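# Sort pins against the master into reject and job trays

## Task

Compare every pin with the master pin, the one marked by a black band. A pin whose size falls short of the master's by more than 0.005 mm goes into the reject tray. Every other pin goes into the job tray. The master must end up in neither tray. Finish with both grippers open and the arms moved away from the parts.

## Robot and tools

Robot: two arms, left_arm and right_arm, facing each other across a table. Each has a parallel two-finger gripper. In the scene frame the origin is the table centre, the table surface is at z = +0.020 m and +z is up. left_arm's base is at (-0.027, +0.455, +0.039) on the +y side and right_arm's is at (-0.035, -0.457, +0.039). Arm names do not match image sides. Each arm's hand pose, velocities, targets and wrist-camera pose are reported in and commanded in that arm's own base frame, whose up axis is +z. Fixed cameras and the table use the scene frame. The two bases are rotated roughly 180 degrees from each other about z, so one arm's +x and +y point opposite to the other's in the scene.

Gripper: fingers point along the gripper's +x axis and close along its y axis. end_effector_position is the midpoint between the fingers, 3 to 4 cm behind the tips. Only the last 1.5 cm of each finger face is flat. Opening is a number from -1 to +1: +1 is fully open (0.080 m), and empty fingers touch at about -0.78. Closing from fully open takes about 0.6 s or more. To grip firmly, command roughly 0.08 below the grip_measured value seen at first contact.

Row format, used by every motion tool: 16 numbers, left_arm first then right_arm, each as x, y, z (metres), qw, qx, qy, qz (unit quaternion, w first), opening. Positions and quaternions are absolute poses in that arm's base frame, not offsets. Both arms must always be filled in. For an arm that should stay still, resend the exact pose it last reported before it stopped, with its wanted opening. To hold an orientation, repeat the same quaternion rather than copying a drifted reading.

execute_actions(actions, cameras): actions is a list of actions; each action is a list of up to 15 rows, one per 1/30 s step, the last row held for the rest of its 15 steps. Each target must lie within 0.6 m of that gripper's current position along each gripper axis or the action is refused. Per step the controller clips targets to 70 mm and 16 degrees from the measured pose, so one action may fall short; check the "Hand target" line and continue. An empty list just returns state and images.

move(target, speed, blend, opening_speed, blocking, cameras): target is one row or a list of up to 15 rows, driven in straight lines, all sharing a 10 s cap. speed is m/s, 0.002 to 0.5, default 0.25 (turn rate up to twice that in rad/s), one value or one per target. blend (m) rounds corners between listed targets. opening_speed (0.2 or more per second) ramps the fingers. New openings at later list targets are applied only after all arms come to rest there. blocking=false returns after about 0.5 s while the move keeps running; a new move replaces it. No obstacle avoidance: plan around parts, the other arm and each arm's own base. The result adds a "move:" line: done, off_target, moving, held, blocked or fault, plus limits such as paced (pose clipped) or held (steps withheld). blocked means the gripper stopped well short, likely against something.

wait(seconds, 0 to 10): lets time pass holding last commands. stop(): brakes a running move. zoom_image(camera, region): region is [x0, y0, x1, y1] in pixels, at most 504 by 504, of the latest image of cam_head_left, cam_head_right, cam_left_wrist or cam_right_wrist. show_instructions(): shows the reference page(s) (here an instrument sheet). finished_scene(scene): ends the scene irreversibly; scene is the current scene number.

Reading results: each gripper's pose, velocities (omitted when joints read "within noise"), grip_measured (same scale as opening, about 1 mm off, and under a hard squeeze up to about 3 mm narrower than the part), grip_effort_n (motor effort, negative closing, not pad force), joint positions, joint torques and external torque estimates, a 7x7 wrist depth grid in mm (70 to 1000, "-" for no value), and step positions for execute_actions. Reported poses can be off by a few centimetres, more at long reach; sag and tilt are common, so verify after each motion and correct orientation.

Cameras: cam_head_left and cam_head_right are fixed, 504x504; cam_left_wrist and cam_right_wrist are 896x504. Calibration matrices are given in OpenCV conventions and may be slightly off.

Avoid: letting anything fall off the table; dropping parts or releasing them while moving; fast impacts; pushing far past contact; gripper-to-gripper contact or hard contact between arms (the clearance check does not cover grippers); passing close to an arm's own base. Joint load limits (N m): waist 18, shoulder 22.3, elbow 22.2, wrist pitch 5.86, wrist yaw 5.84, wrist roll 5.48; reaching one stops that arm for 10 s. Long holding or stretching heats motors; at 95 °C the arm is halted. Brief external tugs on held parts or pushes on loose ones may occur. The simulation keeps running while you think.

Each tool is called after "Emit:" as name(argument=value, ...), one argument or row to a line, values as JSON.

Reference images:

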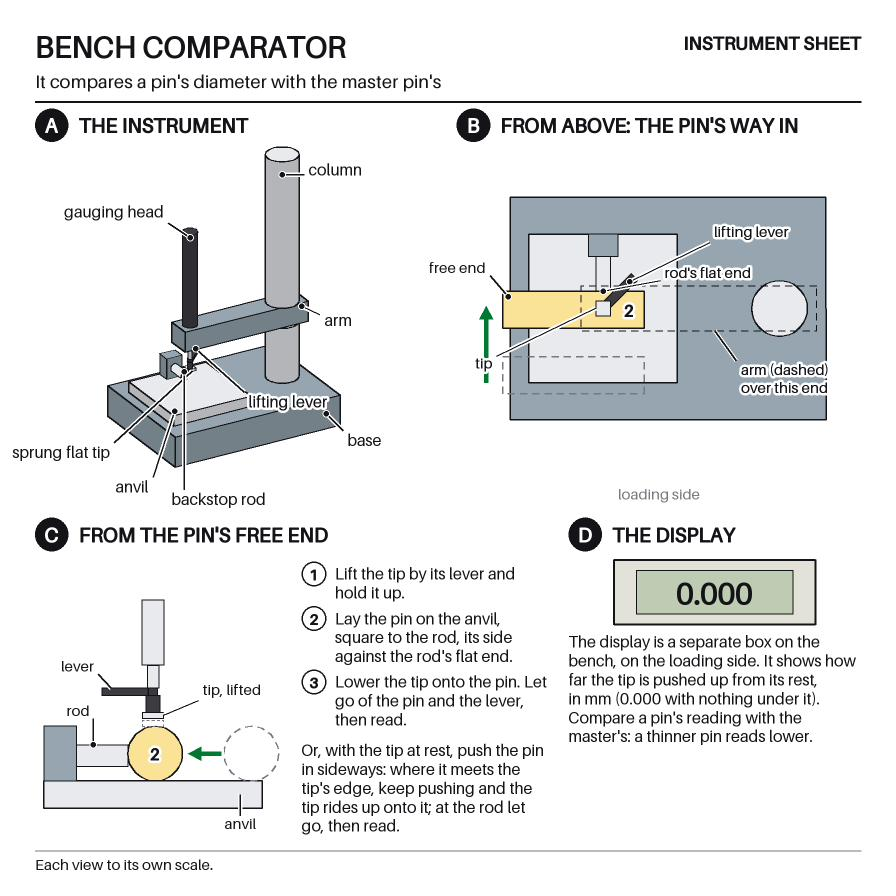

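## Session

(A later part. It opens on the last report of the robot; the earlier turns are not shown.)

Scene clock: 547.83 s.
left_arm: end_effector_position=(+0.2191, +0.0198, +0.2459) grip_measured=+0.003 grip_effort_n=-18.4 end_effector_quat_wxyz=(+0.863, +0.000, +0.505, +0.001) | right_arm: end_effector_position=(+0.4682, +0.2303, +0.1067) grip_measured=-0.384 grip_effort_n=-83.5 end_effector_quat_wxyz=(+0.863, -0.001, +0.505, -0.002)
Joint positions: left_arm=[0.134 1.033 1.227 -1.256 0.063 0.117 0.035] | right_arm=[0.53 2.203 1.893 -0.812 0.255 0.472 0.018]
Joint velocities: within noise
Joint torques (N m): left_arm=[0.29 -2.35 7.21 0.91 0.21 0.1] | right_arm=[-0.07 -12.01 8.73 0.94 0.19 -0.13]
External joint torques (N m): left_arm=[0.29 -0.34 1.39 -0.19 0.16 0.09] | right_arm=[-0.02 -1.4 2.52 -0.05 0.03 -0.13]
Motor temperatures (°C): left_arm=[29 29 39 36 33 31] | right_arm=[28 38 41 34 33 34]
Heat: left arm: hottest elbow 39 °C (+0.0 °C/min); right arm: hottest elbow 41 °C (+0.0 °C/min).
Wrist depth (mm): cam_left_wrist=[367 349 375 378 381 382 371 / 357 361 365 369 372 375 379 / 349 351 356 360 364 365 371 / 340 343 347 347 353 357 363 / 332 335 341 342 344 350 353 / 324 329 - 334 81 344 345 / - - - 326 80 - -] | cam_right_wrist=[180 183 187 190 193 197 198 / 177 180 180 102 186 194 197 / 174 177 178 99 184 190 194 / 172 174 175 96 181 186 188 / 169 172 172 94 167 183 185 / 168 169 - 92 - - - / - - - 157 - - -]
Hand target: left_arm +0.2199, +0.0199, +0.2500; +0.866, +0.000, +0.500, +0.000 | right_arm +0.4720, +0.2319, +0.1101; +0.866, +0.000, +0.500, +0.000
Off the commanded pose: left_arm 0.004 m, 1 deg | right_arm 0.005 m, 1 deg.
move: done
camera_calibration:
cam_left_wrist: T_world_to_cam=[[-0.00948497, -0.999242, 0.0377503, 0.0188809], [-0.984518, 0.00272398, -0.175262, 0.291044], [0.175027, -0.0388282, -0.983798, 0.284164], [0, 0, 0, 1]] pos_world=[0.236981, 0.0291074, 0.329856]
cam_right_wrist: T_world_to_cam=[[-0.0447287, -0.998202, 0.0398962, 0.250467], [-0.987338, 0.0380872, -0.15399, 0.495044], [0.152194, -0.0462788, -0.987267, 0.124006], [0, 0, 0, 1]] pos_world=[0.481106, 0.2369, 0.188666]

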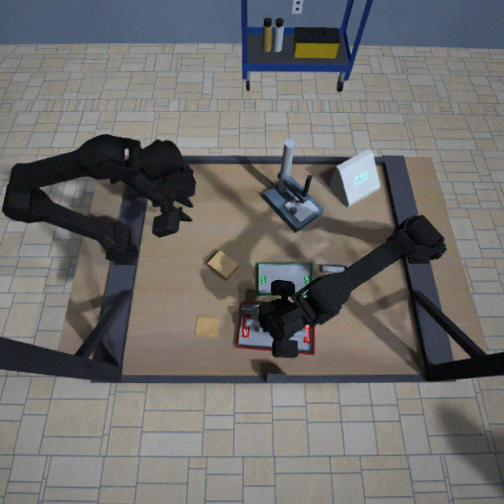

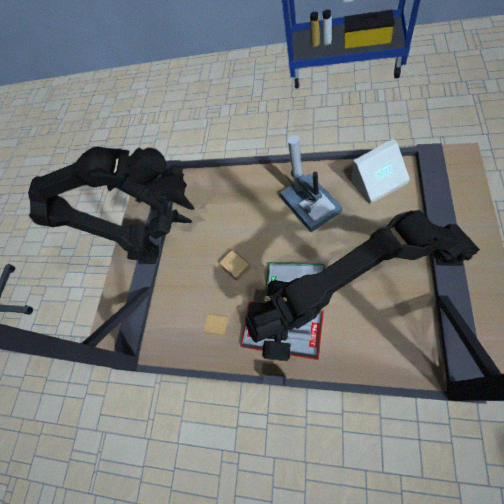

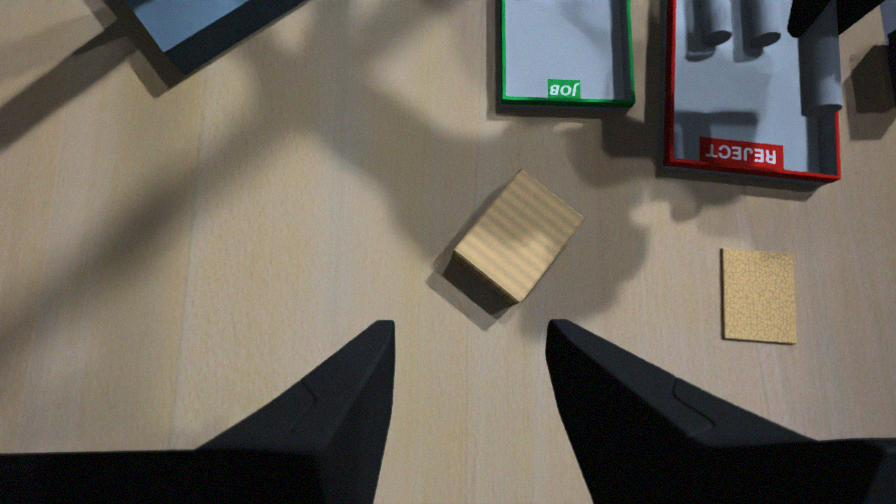

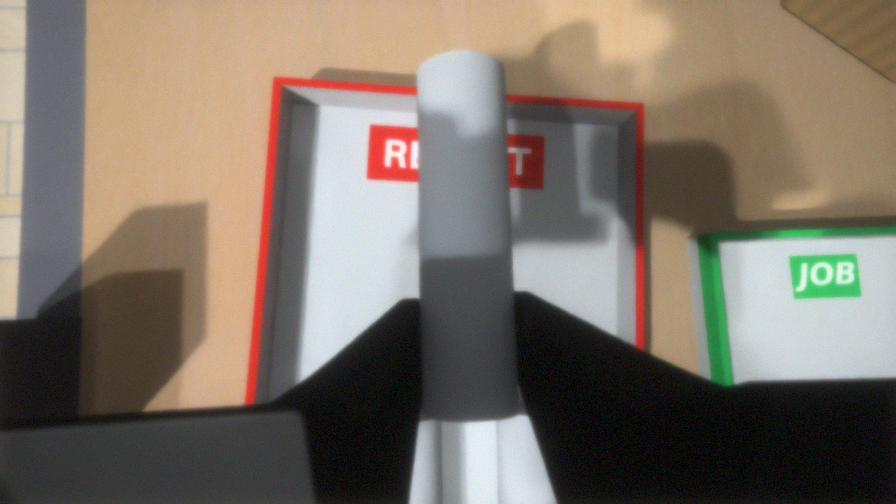

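Emit:
move(
  target=[
    [0.22, 0.02, 0.25, 0.866, 0, 0.5, 0, 0.0, 0.474, 0.232, 0.05, 0.866, 0, 0.5, 0, -0.6],
    [0.22, 0.02, 0.25, 0.866, 0, 0.5, 0, 0.0, 0.474, 0.232, 0.031, 0.866, 0, 0.5, 0, -0.6],
  ],
  speed=[0.1,0.04],
  cameras=["cam_right_wrist"],
)

Scene clock: 556.47 s.
left_arm: end_effector_position=(+0.2191, +0.0198, +0.2459) grip_measured=+0.003 grip_effort_n=-18.4 end_effector_quat_wxyz=(+0.863, +0.000, +0.505, +0.001) | right_arm: end_effector_position=(+0.4752, +0.2344, +0.0418) grip_measured=-0.384 grip_effort_n=-83.5 end_effector_quat_wxyz=(+0.870, +0.005, +0.493, +0.003)
Joint positions: left_arm=[0.134 1.033 1.227 -1.256 0.063 0.117 0.035] | right_arm=[0.529 2.265 1.72 -0.543 0.254 0.47 0.018]
Joint velocities: within noise
Joint torques (N m): left_arm=[0.3 -2.36 7.21 0.91 0.2 0.1] | right_arm=[-0.19 -10.85 5.7 1.18 0.18 -0.13]
External joint torques (N m): left_arm=[0.3 -0.37 1.4 -0.2 0.17 0.1] | right_arm=[-0.11 -0.09 -0.28 0.17 0.02 -0.14]
Motor temperatures (°C): left_arm=[29 29 39 36 33 31] | right_arm=[28 43 41 34 33 34]
Heat: left arm: hottest elbow 39 °C (+0.0 °C/min); right arm: hottest shoulder 43 °C (+5.0 °C/min). Heating fast: the right arm's shoulder motor: a push or a pull is the cause, and it goes on while you think. Ease it with your next call, before anything else.
Wrist depth (mm): cam_left_wrist=[368 350 375 379 380 375 335 / 357 362 364 370 371 374 381 / 349 351 356 361 364 366 372 / 340 344 348 348 352 357 362 / 333 334 340 343 347 349 353 / 325 328 - 334 81 342 344 / - - - 326 80 - -] | cam_right_wrist=[121 121 120 114 118 117 131 / 119 119 119 102 122 123 128 / 116 115 116 99 120 121 125 / - 113 114 97 117 118 118 / 112 111 111 94 115 116 119 / 110 - - 93 - - - / - - - 109 89 - -]
Hand target: left_arm +0.2199, +0.0199, +0.2500; +0.866, +0.000, +0.500, +0.000 | right_arm +0.4738, +0.2320, +0.0311; +0.866, +0.000, +0.500, +0.000
Off the commanded pose: left_arm 0.004 m, 1 deg | right_arm 0.011 m, 1 deg.
move: off_target (right_arm)
camera_calibration:
cam_right_wrist: T_world_to_cam=[[-0.0438195, -0.998798, 0.0219819, 0.257885], [-0.982694, 0.0391282, -0.181056, 0.490489], [0.179979, -0.0295353, -0.983227, 0.0417164], [0, 0, 0, 1]] pos_world=[0.485793, 0.239615, 0.124154]
Images, in order (width x height): cam_right_wrist 896x504.

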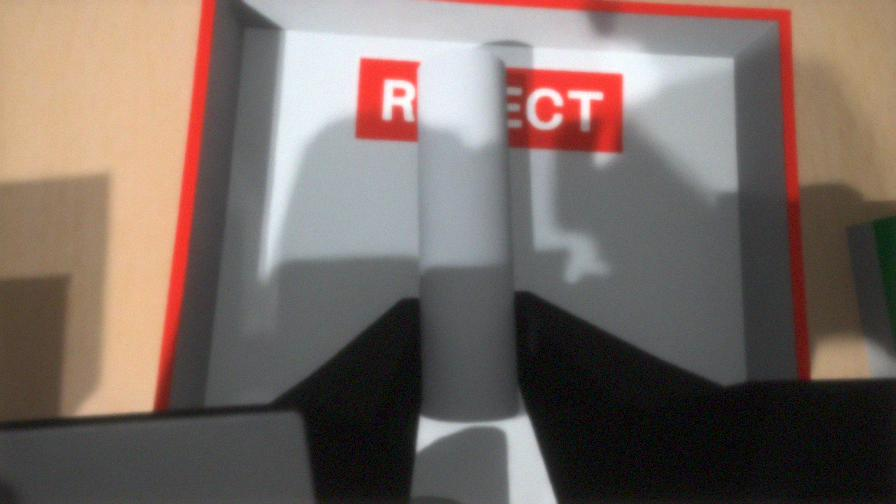

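Emit:
move(
  target=[
    [0.22, 0.02, 0.25, 0.866, 0, 0.5, 0, 0.0, 0.474, 0.232, 0.036, 0.866, 0, 0.5, 0, -0.1],
    [0.22, 0.02, 0.25, 0.866, 0, 0.5, 0, 0.0, 0.440, 0.232, 0.12, 0.866, 0, 0.5, 0, -0.1],
    [0.22, 0.02, 0.25, 0.866, 0, 0.5, 0, 0.0, 0.24, 0.05, 0.11, 0.866, 0, 0.5, 0, 0.0],
  ],
  speed=[0.04,0.12,0.25],
  blend=[0,0.03,0],
  opening_speed=0.5,
)

Emit:
zoom_image(
  camera="cam_head_left",
  region=[200, 150, 440, 390],
)

Scene clock: 565.10 s.
left_arm: end_effector_position=(+0.2191, +0.0198, +0.2459) grip_measured=+0.003 grip_effort_n=-18.4 end_effector_quat_wxyz=(+0.863, +0.000, +0.505, +0.001) | right_arm: end_effector_position=(+0.2420, +0.0510, +0.1112) grip_measured=-0.004 grip_effort_n=14.7 end_effector_quat_wxyz=(+0.866, +0.000, +0.499, -0.001)
Joint positions: left_arm=[0.134 1.033 1.227 -1.256 0.063 0.117 0.035] | right_arm=[0.298 1.062 0.689 -0.692 0.148 0.261 0.035]
Joint velocities: within noise
Joint torques (N m): left_arm=[0.29 -2.35 7.21 0.91 0.2 0.09] | right_arm=[-0.22 -4.35 5.99 0.87 0 -0.13]
External joint torques (N m): left_arm=[0.28 -0.32 1.35 -0.21 0.17 0.09] | right_arm=[-0.21 -1.69 -0.33 -0.21 -0.09 -0.13]
Motor temperatures (°C): left_arm=[29 29 39 36 33 31] | right_arm=[28 45 40 35 33 34]
Heat: left arm: hottest elbow 39 °C (+0.0 °C/min); right arm: hottest shoulder 45 °C (+7.1 °C/min).
Wrist depth (mm): cam_left_wrist=[367 349 374 379 380 382 390 / 358 361 366 368 370 374 380 / 349 352 355 359 364 366 369 / 340 344 347 348 352 358 362 / 333 335 340 342 346 349 353 / 325 329 - 334 81 343 345 / - - - 326 80 - -] | cam_right_wrist=[202 208 209 212 217 219 190 / 200 204 205 208 212 215 207 / 198 201 203 205 208 210 212 / 195 197 199 199 204 206 209 / 191 193 195 196 93 202 205 / 188 - - 193 82 - - / - - - 190 - - -]
Hand target: left_arm +0.2199, +0.0199, +0.2500; +0.866, +0.000, +0.500, +0.000 | right_arm +0.2400, +0.0501, +0.1100; +0.866, +0.000, +0.500, +0.000
Off the commanded pose: left_arm 0.004 m, 1 deg | right_arm 0.003 m, 0 deg.
move: done
camera_calibration:
cam_left_wrist: T_world_to_cam=[[-0.00948497, -0.999242, 0.0377503, 0.0188809], [-0.984518, 0.00272398, -0.175262, 0.291044], [0.175027, -0.0388282, -0.983798, 0.284164], [0, 0, 0, 1]] pos_world=[0.236981, 0.0291074, 0.329856]
cam_right_wrist: T_world_to_cam=[[-0.0445005, -0.9984, 0.0348983, 0.0616792], [-0.985261, 0.0380858, -0.166763, 0.280175], [0.165167, -0.041805, -0.985379, 0.150953], [0, 0, 0, 1]] pos_world=[0.253858, 0.0572203, 0.193316]

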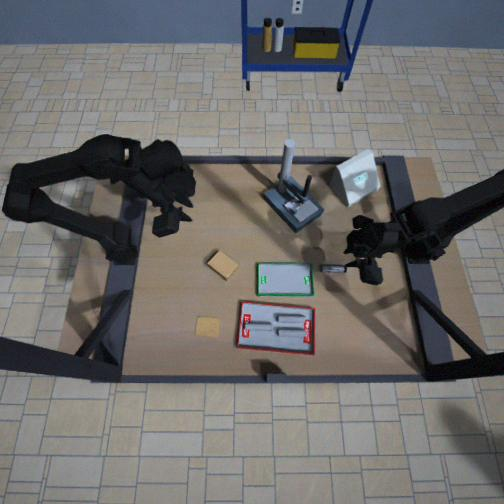

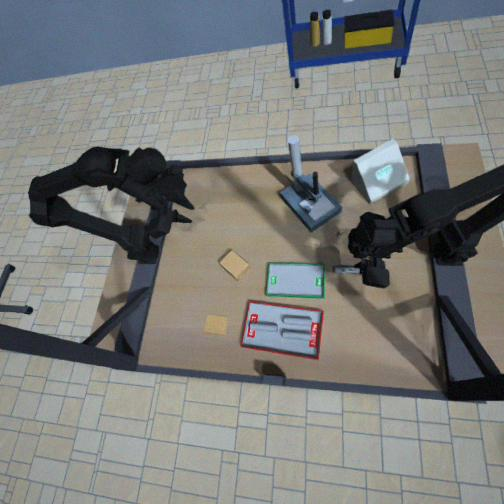

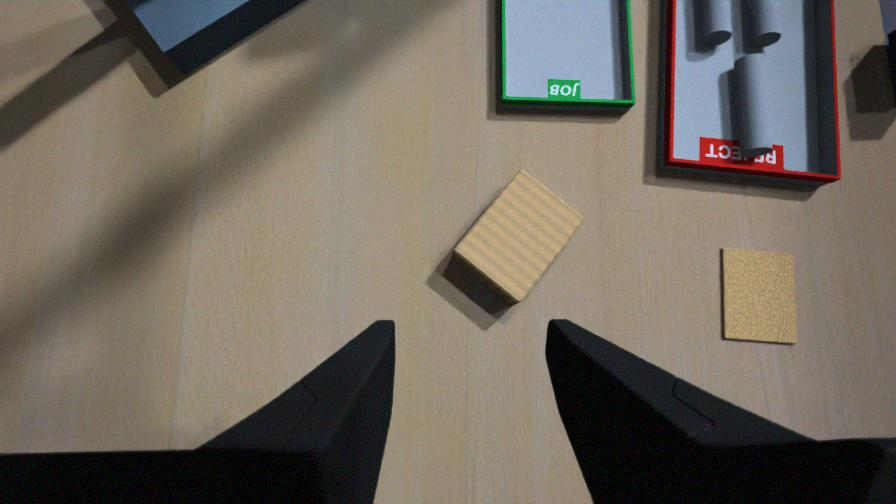

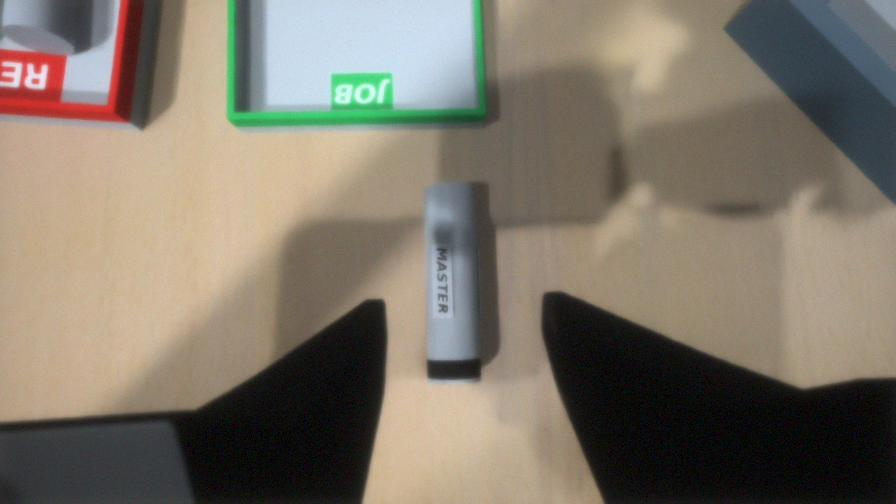

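Scaled by 2.100 from the camera's 504x504 image, which has a finer 720x720 frame.

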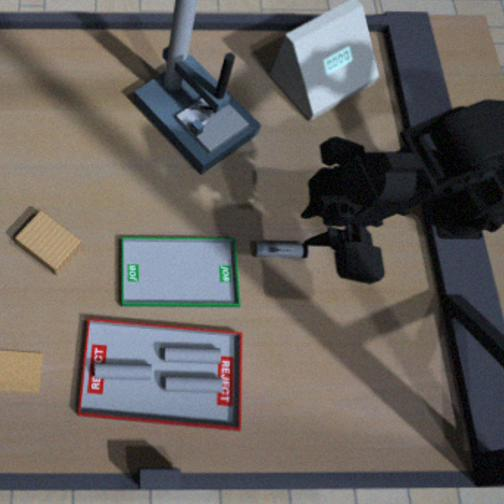

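Emit:
move(
  target=[
    [0.22, 0.02, 0.25, 0.866, 0, 0.5, 0, 0.0, 0.2385, 0.0500, 0.0200, 0.866, 0, 0.5, 0, 0.0],
    [0.22, 0.02, 0.25, 0.866, 0, 0.5, 0, 0.0, 0.2385, 0.0500, 0.0200, 0.866, 0, 0.5, 0, -0.6],
    [0.22, 0.02, 0.25, 0.866, 0, 0.5, 0, 0.0, 0.2385, 0.0500, 0.11, 0.866, 0, 0.5, 0, -0.6],
    [0.22, 0.02, 0.25, 0.866, 0, 0.5, 0, 0.0, 0.26, -0.10, 0.12, 0.7774, 0.2204, 0.4488, -0.3817, -0.6],
    [0.22, 0.02, 0.25, 0.866, 0, 0.5, 0, 0.0, 0.3055, -0.1315, 0.105, 0.7774, 0.2204, 0.4488, -0.3817, -0.6],
    [0.22, 0.02, 0.25, 0.866, 0, 0.5, 0, 0.0, 0.3065, -0.1318, 0.074, 0.7774, 0.2204, 0.4488, -0.3817, -0.6],
  ],
  speed=[0.08,0.04,0.12,0.25,0.12,0.08],
  blend=[0,0,0,0.01,0.01,0],
  opening_speed=0.8,
  cameras=["cam_right_wrist"],
)

Scene clock: 577.20 s.
left_arm: end_effector_position=(+0.2191, +0.0198, +0.2459) grip_measured=+0.003 grip_effort_n=-18.4 end_effector_quat_wxyz=(+0.863, +0.000, +0.505, +0.001) | right_arm: end_effector_position=(+0.3061, -0.1307, +0.0743) grip_measured=-0.385 grip_effort_n=-83.5 end_effector_quat_wxyz=(+0.777, +0.221, +0.450, -0.381)
Joint positions: left_arm=[0.134 1.033 1.227 -1.256 0.063 0.117 0.035] | right_arm=[-0.268 1.535 0.883 -0.489 0.303 0.578 0.018]
Joint velocities: within noise
Joint torques (N m): left_arm=[0.3 -2.35 7.22 0.91 0.2 0.1] | right_arm=[-0.22 -6.48 6.19 1.2 0.24 -0.13]
External joint torques (N m): left_arm=[0.3 -0.28 1.35 -0.19 0.17 0.09] | right_arm=[-0.18 -0.98 0.4 0.24 0.05 -0.13]
Motor temperatures (°C): left_arm=[29 29 39 36 33 31] | right_arm=[28 41 40 35 33 34]
Heat: left arm: hottest elbow 39 °C (+0.0 °C/min); right arm: hottest shoulder 41 °C (+3.0 °C/min).
Wrist depth (mm): cam_left_wrist=[367 350 374 380 381 382 390 / 358 362 364 370 372 372 380 / 348 352 356 359 364 365 370 / 341 344 346 348 353 358 362 / 332 335 340 342 346 348 353 / 324 329 - 333 81 343 344 / - - - 327 80 - -] | cam_right_wrist=[- - - 128 174 177 180 / 159 100 122 100 170 173 161 / 156 119 121 97 166 169 152 / 153 118 118 95 163 166 151 / 151 124 125 92 131 163 149 / 149 151 - 91 87 - - / - - - 152 - - -]
Hand target: left_arm +0.2199, +0.0199, +0.2500; +0.866, +0.000, +0.500, +0.000 | right_arm +0.3064, -0.1319, +0.0739; +0.777, +0.220, +0.449, -0.382
Off the commanded pose: left_arm 0.004 m, 1 deg | right_arm 0.001 m, 0 deg.
move: done
camera_calibration:
cam_right_wrist: T_world_to_cam=[[-0.816401, -0.576456, 0.0344647, 0.175893], [-0.573732, 0.802856, -0.162032, 0.317699], [0.0657342, -0.152057, -0.986183, 0.112481], [0, 0, 0, 1]] pos_world=[0.31848, -0.136568, 0.156342]
Images, in order (width x height): cam_right_wrist 896x504.

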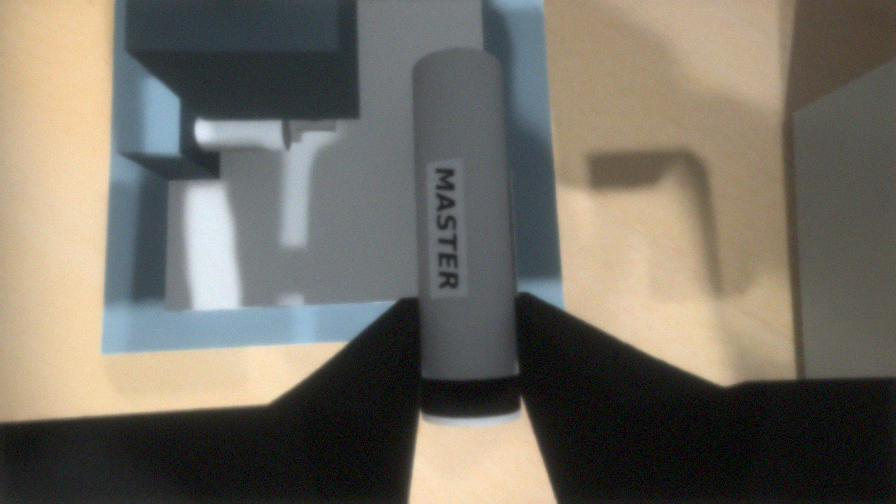

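Emit:
move(
  target=[
    [0.22, 0.02, 0.25, 0.866, 0, 0.5, 0, 0.0, 0.3080, -0.1310, 0.0635, 0.7774, 0.2204, 0.4488, -0.3817, -0.6],
    [0.22, 0.02, 0.25, 0.866, 0, 0.5, 0, 0.0, 0.3367, -0.1060, 0.0630, 0.7801, 0.2165, 0.4504, -0.3749, -0.6],
  ],
  speed=0.04,
  cameras=["cam_right_wrist"],
)

Emit:
move(
  target=[
    [0.22, 0.02, 0.25, 0.866, 0, 0.5, 0, 0.0, 0.3312, -0.1110, 0.0655, 0.7774, 0.2204, 0.4488, -0.3817, -0.6],
    [0.22, 0.02, 0.25, 0.866, 0, 0.5, 0, 0.0, 0.3312, -0.1110, 0.0655, 0.7774, 0.2204, 0.4488, -0.3817, 0.05],
    [0.22, 0.02, 0.25, 0.866, 0, 0.5, 0, 0.0, 0.301, -0.072, 0.135, 0.7774, 0.2204, 0.4488, -0.3817, 0.05],
    [0.22, 0.02, 0.25, 0.866, 0, 0.5, 0, 0.0, 0.20, -0.148, 0.16, 0.7774, 0.2204, 0.4488, -0.3817, 0.05],
  ],
  speed=[0.03,0.03,0.12,0.25],
  blend=[0,0,0.02,0],
  opening_speed=0.4,
  cameras=["cam_right_wrist"],
)

Emit:
zoom_image(
  camera="cam_right_wrist",
  region=[600, 150, 780, 240],
)

Emit:
zoom_image(
  camera="cam_right_wrist",
  region=[0, 0, 340, 340],
)

Scene clock: 584.40 s.
left_arm: end_effector_position=(+0.2191, +0.0198, +0.2459) grip_measured=+0.003 grip_effort_n=-18.4 end_effector_quat_wxyz=(+0.863, +0.000, +0.505, +0.001) | right_arm: end_effector_position=(+0.3313, -0.1124, +0.0664) grip_measured=-0.385 grip_effort_n=-83.5 end_effector_quat_wxyz=(+0.779, +0.215, +0.445, -0.386)
Joint positions: left_arm=[0.134 1.033 1.227 -1.256 0.063 0.117 0.035] | right_arm=[-0.176 1.629 0.941 -0.473 0.357 0.661 0.018]
Joint velocities: within noise
Joint torques (N m): left_arm=[0.29 -2.35 7.2 0.91 0.2 0.1] | right_arm=[1.19 -5.22 7.22 1.06 -0.33 0.09]
External joint torques (N m): left_arm=[0.3 -0.34 1.38 -0.19 0.16 0.09] | right_arm=[1.14 0.91 1.55 0.13 -0.55 0.08]
Motor temperatures (°C): left_arm=[29 29 40 36 33 31] | right_arm=[28 41 40 35 33 34]
Heat: left arm: hottest elbow 40 °C (+1.0 °C/min); right arm: hottest shoulder 41 °C (+3.0 °C/min).
Wrist depth (mm): cam_left_wrist=[366 350 375 379 382 382 391 / 359 362 365 369 371 374 380 / 349 353 356 358 364 366 372 / 340 342 347 348 354 357 363 / 332 335 341 341 346 350 353 / 324 329 - 334 81 343 345 / - - - 327 80 - -] | cam_right_wrist=[158 159 - - 137 173 176 / 154 156 98 100 133 169 172 / 151 152 114 97 120 165 168 / 148 148 113 95 117 161 164 / 145 145 118 92 94 157 160 / - 144 - 91 87 - - / - - - 145 - - -]
Hand target: left_arm +0.2199, +0.0199, +0.2500; +0.866, +0.000, +0.500, +0.000 | right_arm +0.3364, -0.1060, +0.0630; +0.780, +0.217, +0.451, -0.375
Off the commanded pose: left_arm 0.004 m, 1 deg | right_arm 0.009 m, 1 deg.
move: off_target (right_arm)
camera_calibration:
cam_right_wrist: T_world_to_cam=[[-0.817171, -0.574793, 0.0429436, 0.207207], [-0.572366, 0.800411, -0.178159, 0.316587], [0.0680317, -0.170166, -0.983064, 0.102867], [0, 0, 0, 1]] pos_world=[0.343529, -0.116794, 0.148629]
Images, in order (width x height): cam_right_wrist 896x504.

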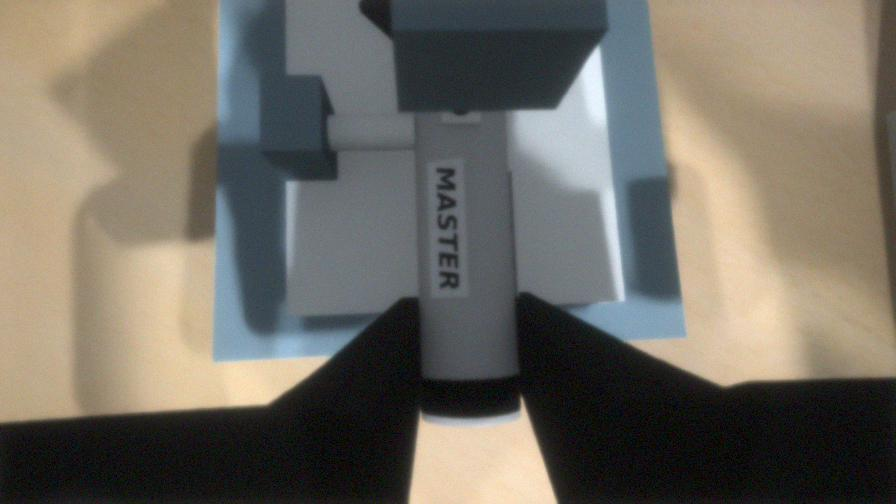

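Scene clock: 588.90 s.
left_arm: end_effector_position=(+0.2191, +0.0198, +0.2459) grip_measured=+0.003 grip_effort_n=-18.4 end_effector_quat_wxyz=(+0.863, +0.000, +0.505, +0.001) | right_arm: end_effector_position=(+0.2021, -0.1489, +0.1610) grip_measured=+0.046 grip_effort_n=14.7 end_effector_quat_wxyz=(+0.777, +0.220, +0.448, -0.383)
Joint positions: left_arm=[0.134 1.033 1.227 -1.256 0.063 0.117 0.035] | right_arm=[-0.519 1.082 0.899 -0.897 0.195 0.347 0.037]
Joint velocities: within noise
Joint torques (N m): left_arm=[0.3 -2.36 7.21 0.91 0.21 0.1] | right_arm=[-0.29 -4.59 6.05 0.85 0.03 -0.15]
External joint torques (N m): left_arm=[0.32 -0.33 1.36 -0.2 0.16 0.09] | right_arm=[-0.29 -1.81 -0.26 -0.21 -0.1 -0.15]
Motor temperatures (°C): left_arm=[29 29 40 36 33 31] | right_arm=[28 40 41 35 33 34]
Heat: left arm: hottest elbow 40 °C (+1.0 °C/min); right arm: hottest elbow 41 °C (+2.0 °C/min).
Wrist depth (mm): cam_left_wrist=[367 351 374 378 379 383 389 / 357 361 365 368 372 372 380 / 349 352 356 360 364 366 372 / 341 344 347 347 352 357 362 / 332 335 339 341 346 349 353 / 325 329 - 332 81 343 345 / - - - 327 80 - -] | cam_right_wrist=[157 229 264 268 155 155 157 / 194 213 256 262 170 170 170 / 208 209 251 257 187 186 187 / 241 243 247 251 208 208 252 / 238 241 244 247 93 230 250 / 234 - 82 241 78 - - / - - 82 238 - - -]
Hand target: left_arm +0.2199, +0.0199, +0.2500; +0.866, +0.000, +0.500, +0.000 | right_arm +0.2000, -0.1481, +0.1599; +0.777, +0.220, +0.449, -0.382
Off the commanded pose: left_arm 0.004 m, 1 deg | right_arm 0.002 m, 0 deg.
move: done
camera_calibration:
cam_right_wrist: T_world_to_cam=[[-0.817589, -0.574738, 0.0349875, 0.0779036], [-0.571807, 0.803272, -0.166706, 0.287158], [0.067708, -0.156303, -0.985386, 0.200938], [0, 0, 0, 1]] pos_world=[0.214287, -0.154484, 0.243147]
Images, in order (width x height): cam_right_wrist 896x504.

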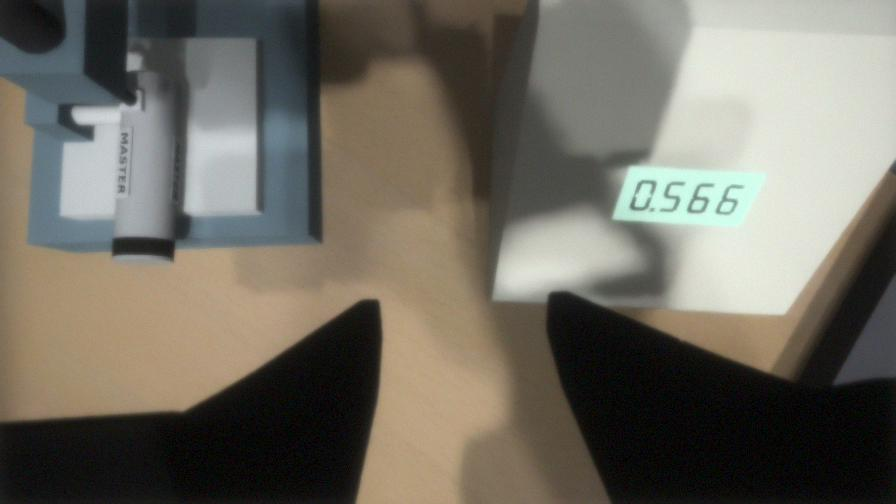

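Scaled by 2.800 from the camera's 896x504 image, which has a finer 1280x720 frame.

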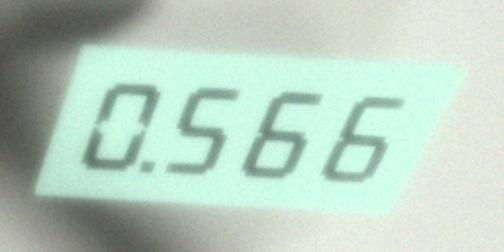

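Scaled by 1.482 from the camera's 896x504 image, which has a finer 1280x720 frame.

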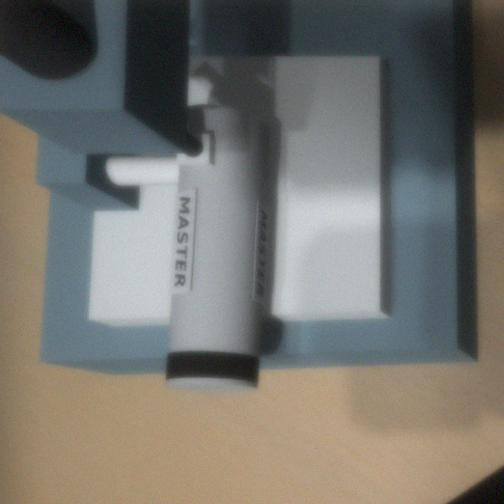

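Emit:
zoom_image(
  camera="cam_left_wrist",
  region=[480, 0, 896, 260],
)

This scene's latest camera images include none from cam_left_wrist. They are from: cam_right_wrist. cam_left_wrist's image comes with the result of a call that names it in "cameras".

Emit:
wait(
  seconds=0.5,
)

Emit:
zoom_image(
  camera="cam_head_left",
  region=[80, 140, 440, 390],
)

Emit:
zoom_image(
  camera="cam_head_right",
  region=[100, 130, 460, 400],
)

Scene clock: 598.07 s.
left_arm: end_effector_position=(+0.2191, +0.0198, +0.2459) grip_measured=+0.003 grip_effort_n=-18.4 end_effector_quat_wxyz=(+0.863, +0.000, +0.505, +0.001) | right_arm: end_effector_position=(+0.2020, -0.1488, +0.1610) grip_measured=+0.046 grip_effort_n=14.7 end_effector_quat_wxyz=(+0.777, +0.221, +0.448, -0.383)
Joint positions: left_arm=[0.134 1.033 1.227 -1.256 0.063 0.117 0.035] | right_arm=[-0.519 1.081 0.899 -0.897 0.194 0.347 0.037]
Joint velocities: within noise
Joint torques (N m): left_arm=[0.3 -2.36 7.21 0.91 0.2 0.1] | right_arm=[-0.22 -4.58 6.06 0.86 0.04 -0.13]
External joint torques (N m): left_arm=[0.3 -0.28 1.34 -0.2 0.16 0.1] | right_arm=[-0.24 -1.87 -0.18 -0.19 -0.08 -0.13]
Motor temperatures (°C): left_arm=[29 29 40 36 33 31] | right_arm=[28 39 41 35 33 34]
Heat: left arm: hottest elbow 40 °C (+1.0 °C/min); right arm: hottest elbow 41 °C (+1.0 °C/min).
Wrist depth (mm): cam_left_wrist=[368 349 375 379 380 381 391 / 358 361 365 369 370 372 380 / 349 353 357 359 364 367 371 / 340 344 346 348 352 357 362 / 332 335 341 343 346 349 353 / 325 329 - 334 81 341 345 / - - - 325 80 - -] | cam_right_wrist=[157 229 263 268 155 155 157 / 194 213 256 262 169 170 170 / 208 209 251 256 187 186 187 / 241 243 248 251 208 208 251 / 238 241 244 247 93 231 250 / 234 - 82 242 78 - - / - - 82 237 - - -]
Hand target: left_arm +0.2199, +0.0199, +0.2500; +0.866, +0.000, +0.500, +0.000 | right_arm +0.2000, -0.1480, +0.1600; +0.777, +0.221, +0.449, -0.382
Tool commands: left_gripper/opening=+0.0 right_gripper/opening=+0.05
Off the commanded pose: left_arm 0.004 m, 1 deg | right_arm 0.002 m, 0 deg.
wait: 0.50 s; at rest from the start
camera_calibration:
cam_left_wrist: T_world_to_cam=[[-0.00948497, -0.999242, 0.0377503, 0.0188809], [-0.984518, 0.00272398, -0.175262, 0.291044], [0.175027, -0.0388282, -0.983798, 0.284164], [0, 0, 0, 1]] pos_world=[0.236981, 0.0291074, 0.329856]
cam_right_wrist: T_world_to_cam=[[-0.817492, -0.574895, 0.0346832, 0.0779211], [-0.571924, 0.803217, -0.166567, 0.287054], [0.0679005, -0.156003, -0.98542, 0.201006], [0, 0, 0, 1]] pos_world=[0.214225, -0.154413, 0.243186]

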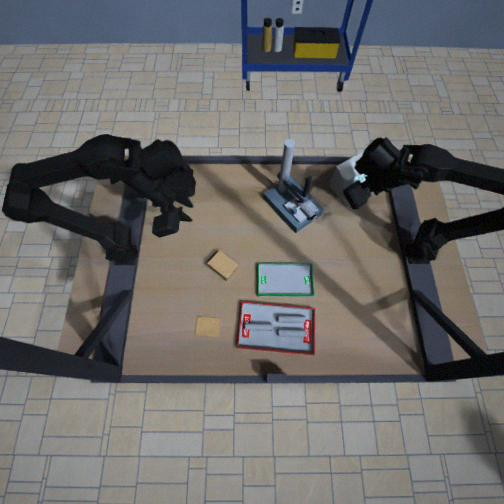

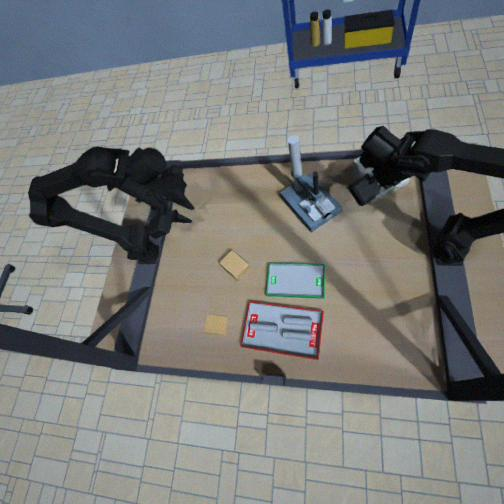

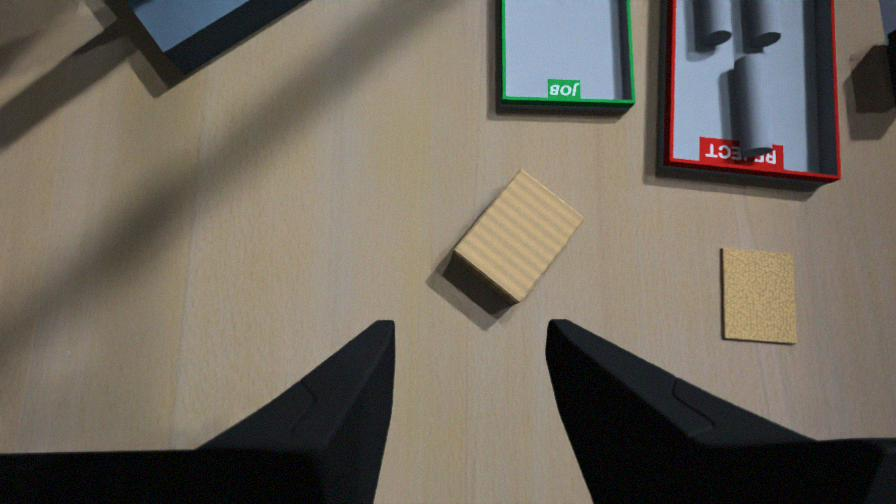

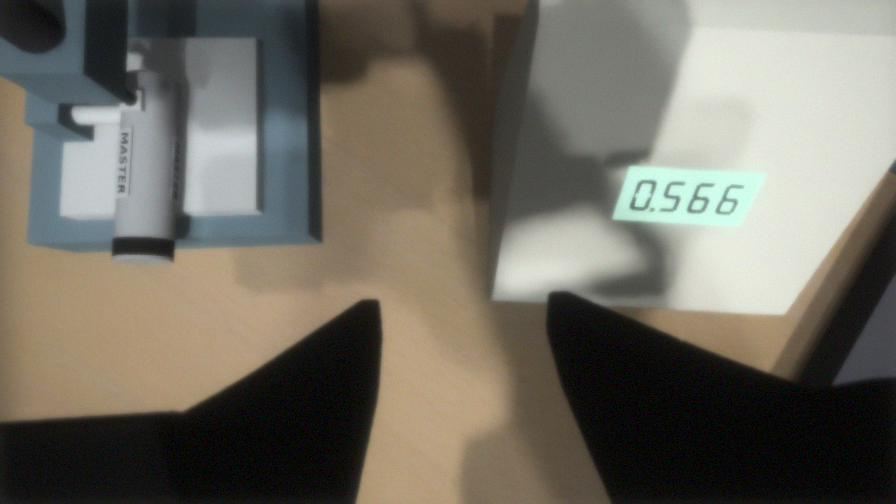

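Scaled by 1.400 from the camera's 504x504 image, which has a finer 720x720 frame.

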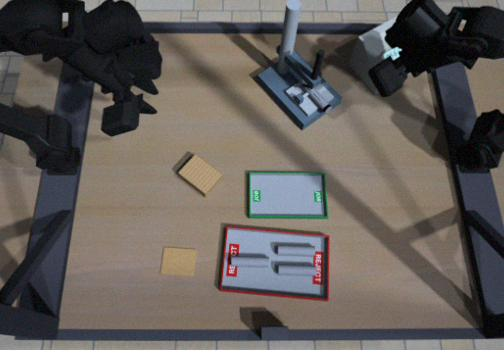

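Scaled by 1.400 from the camera's 504x504 image, which has a finer 720x720 frame.

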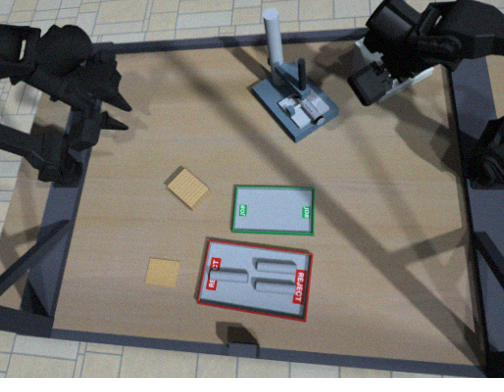

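Emit:
finished_scene(
  scene=2,
)

The scene is finished: the task was done.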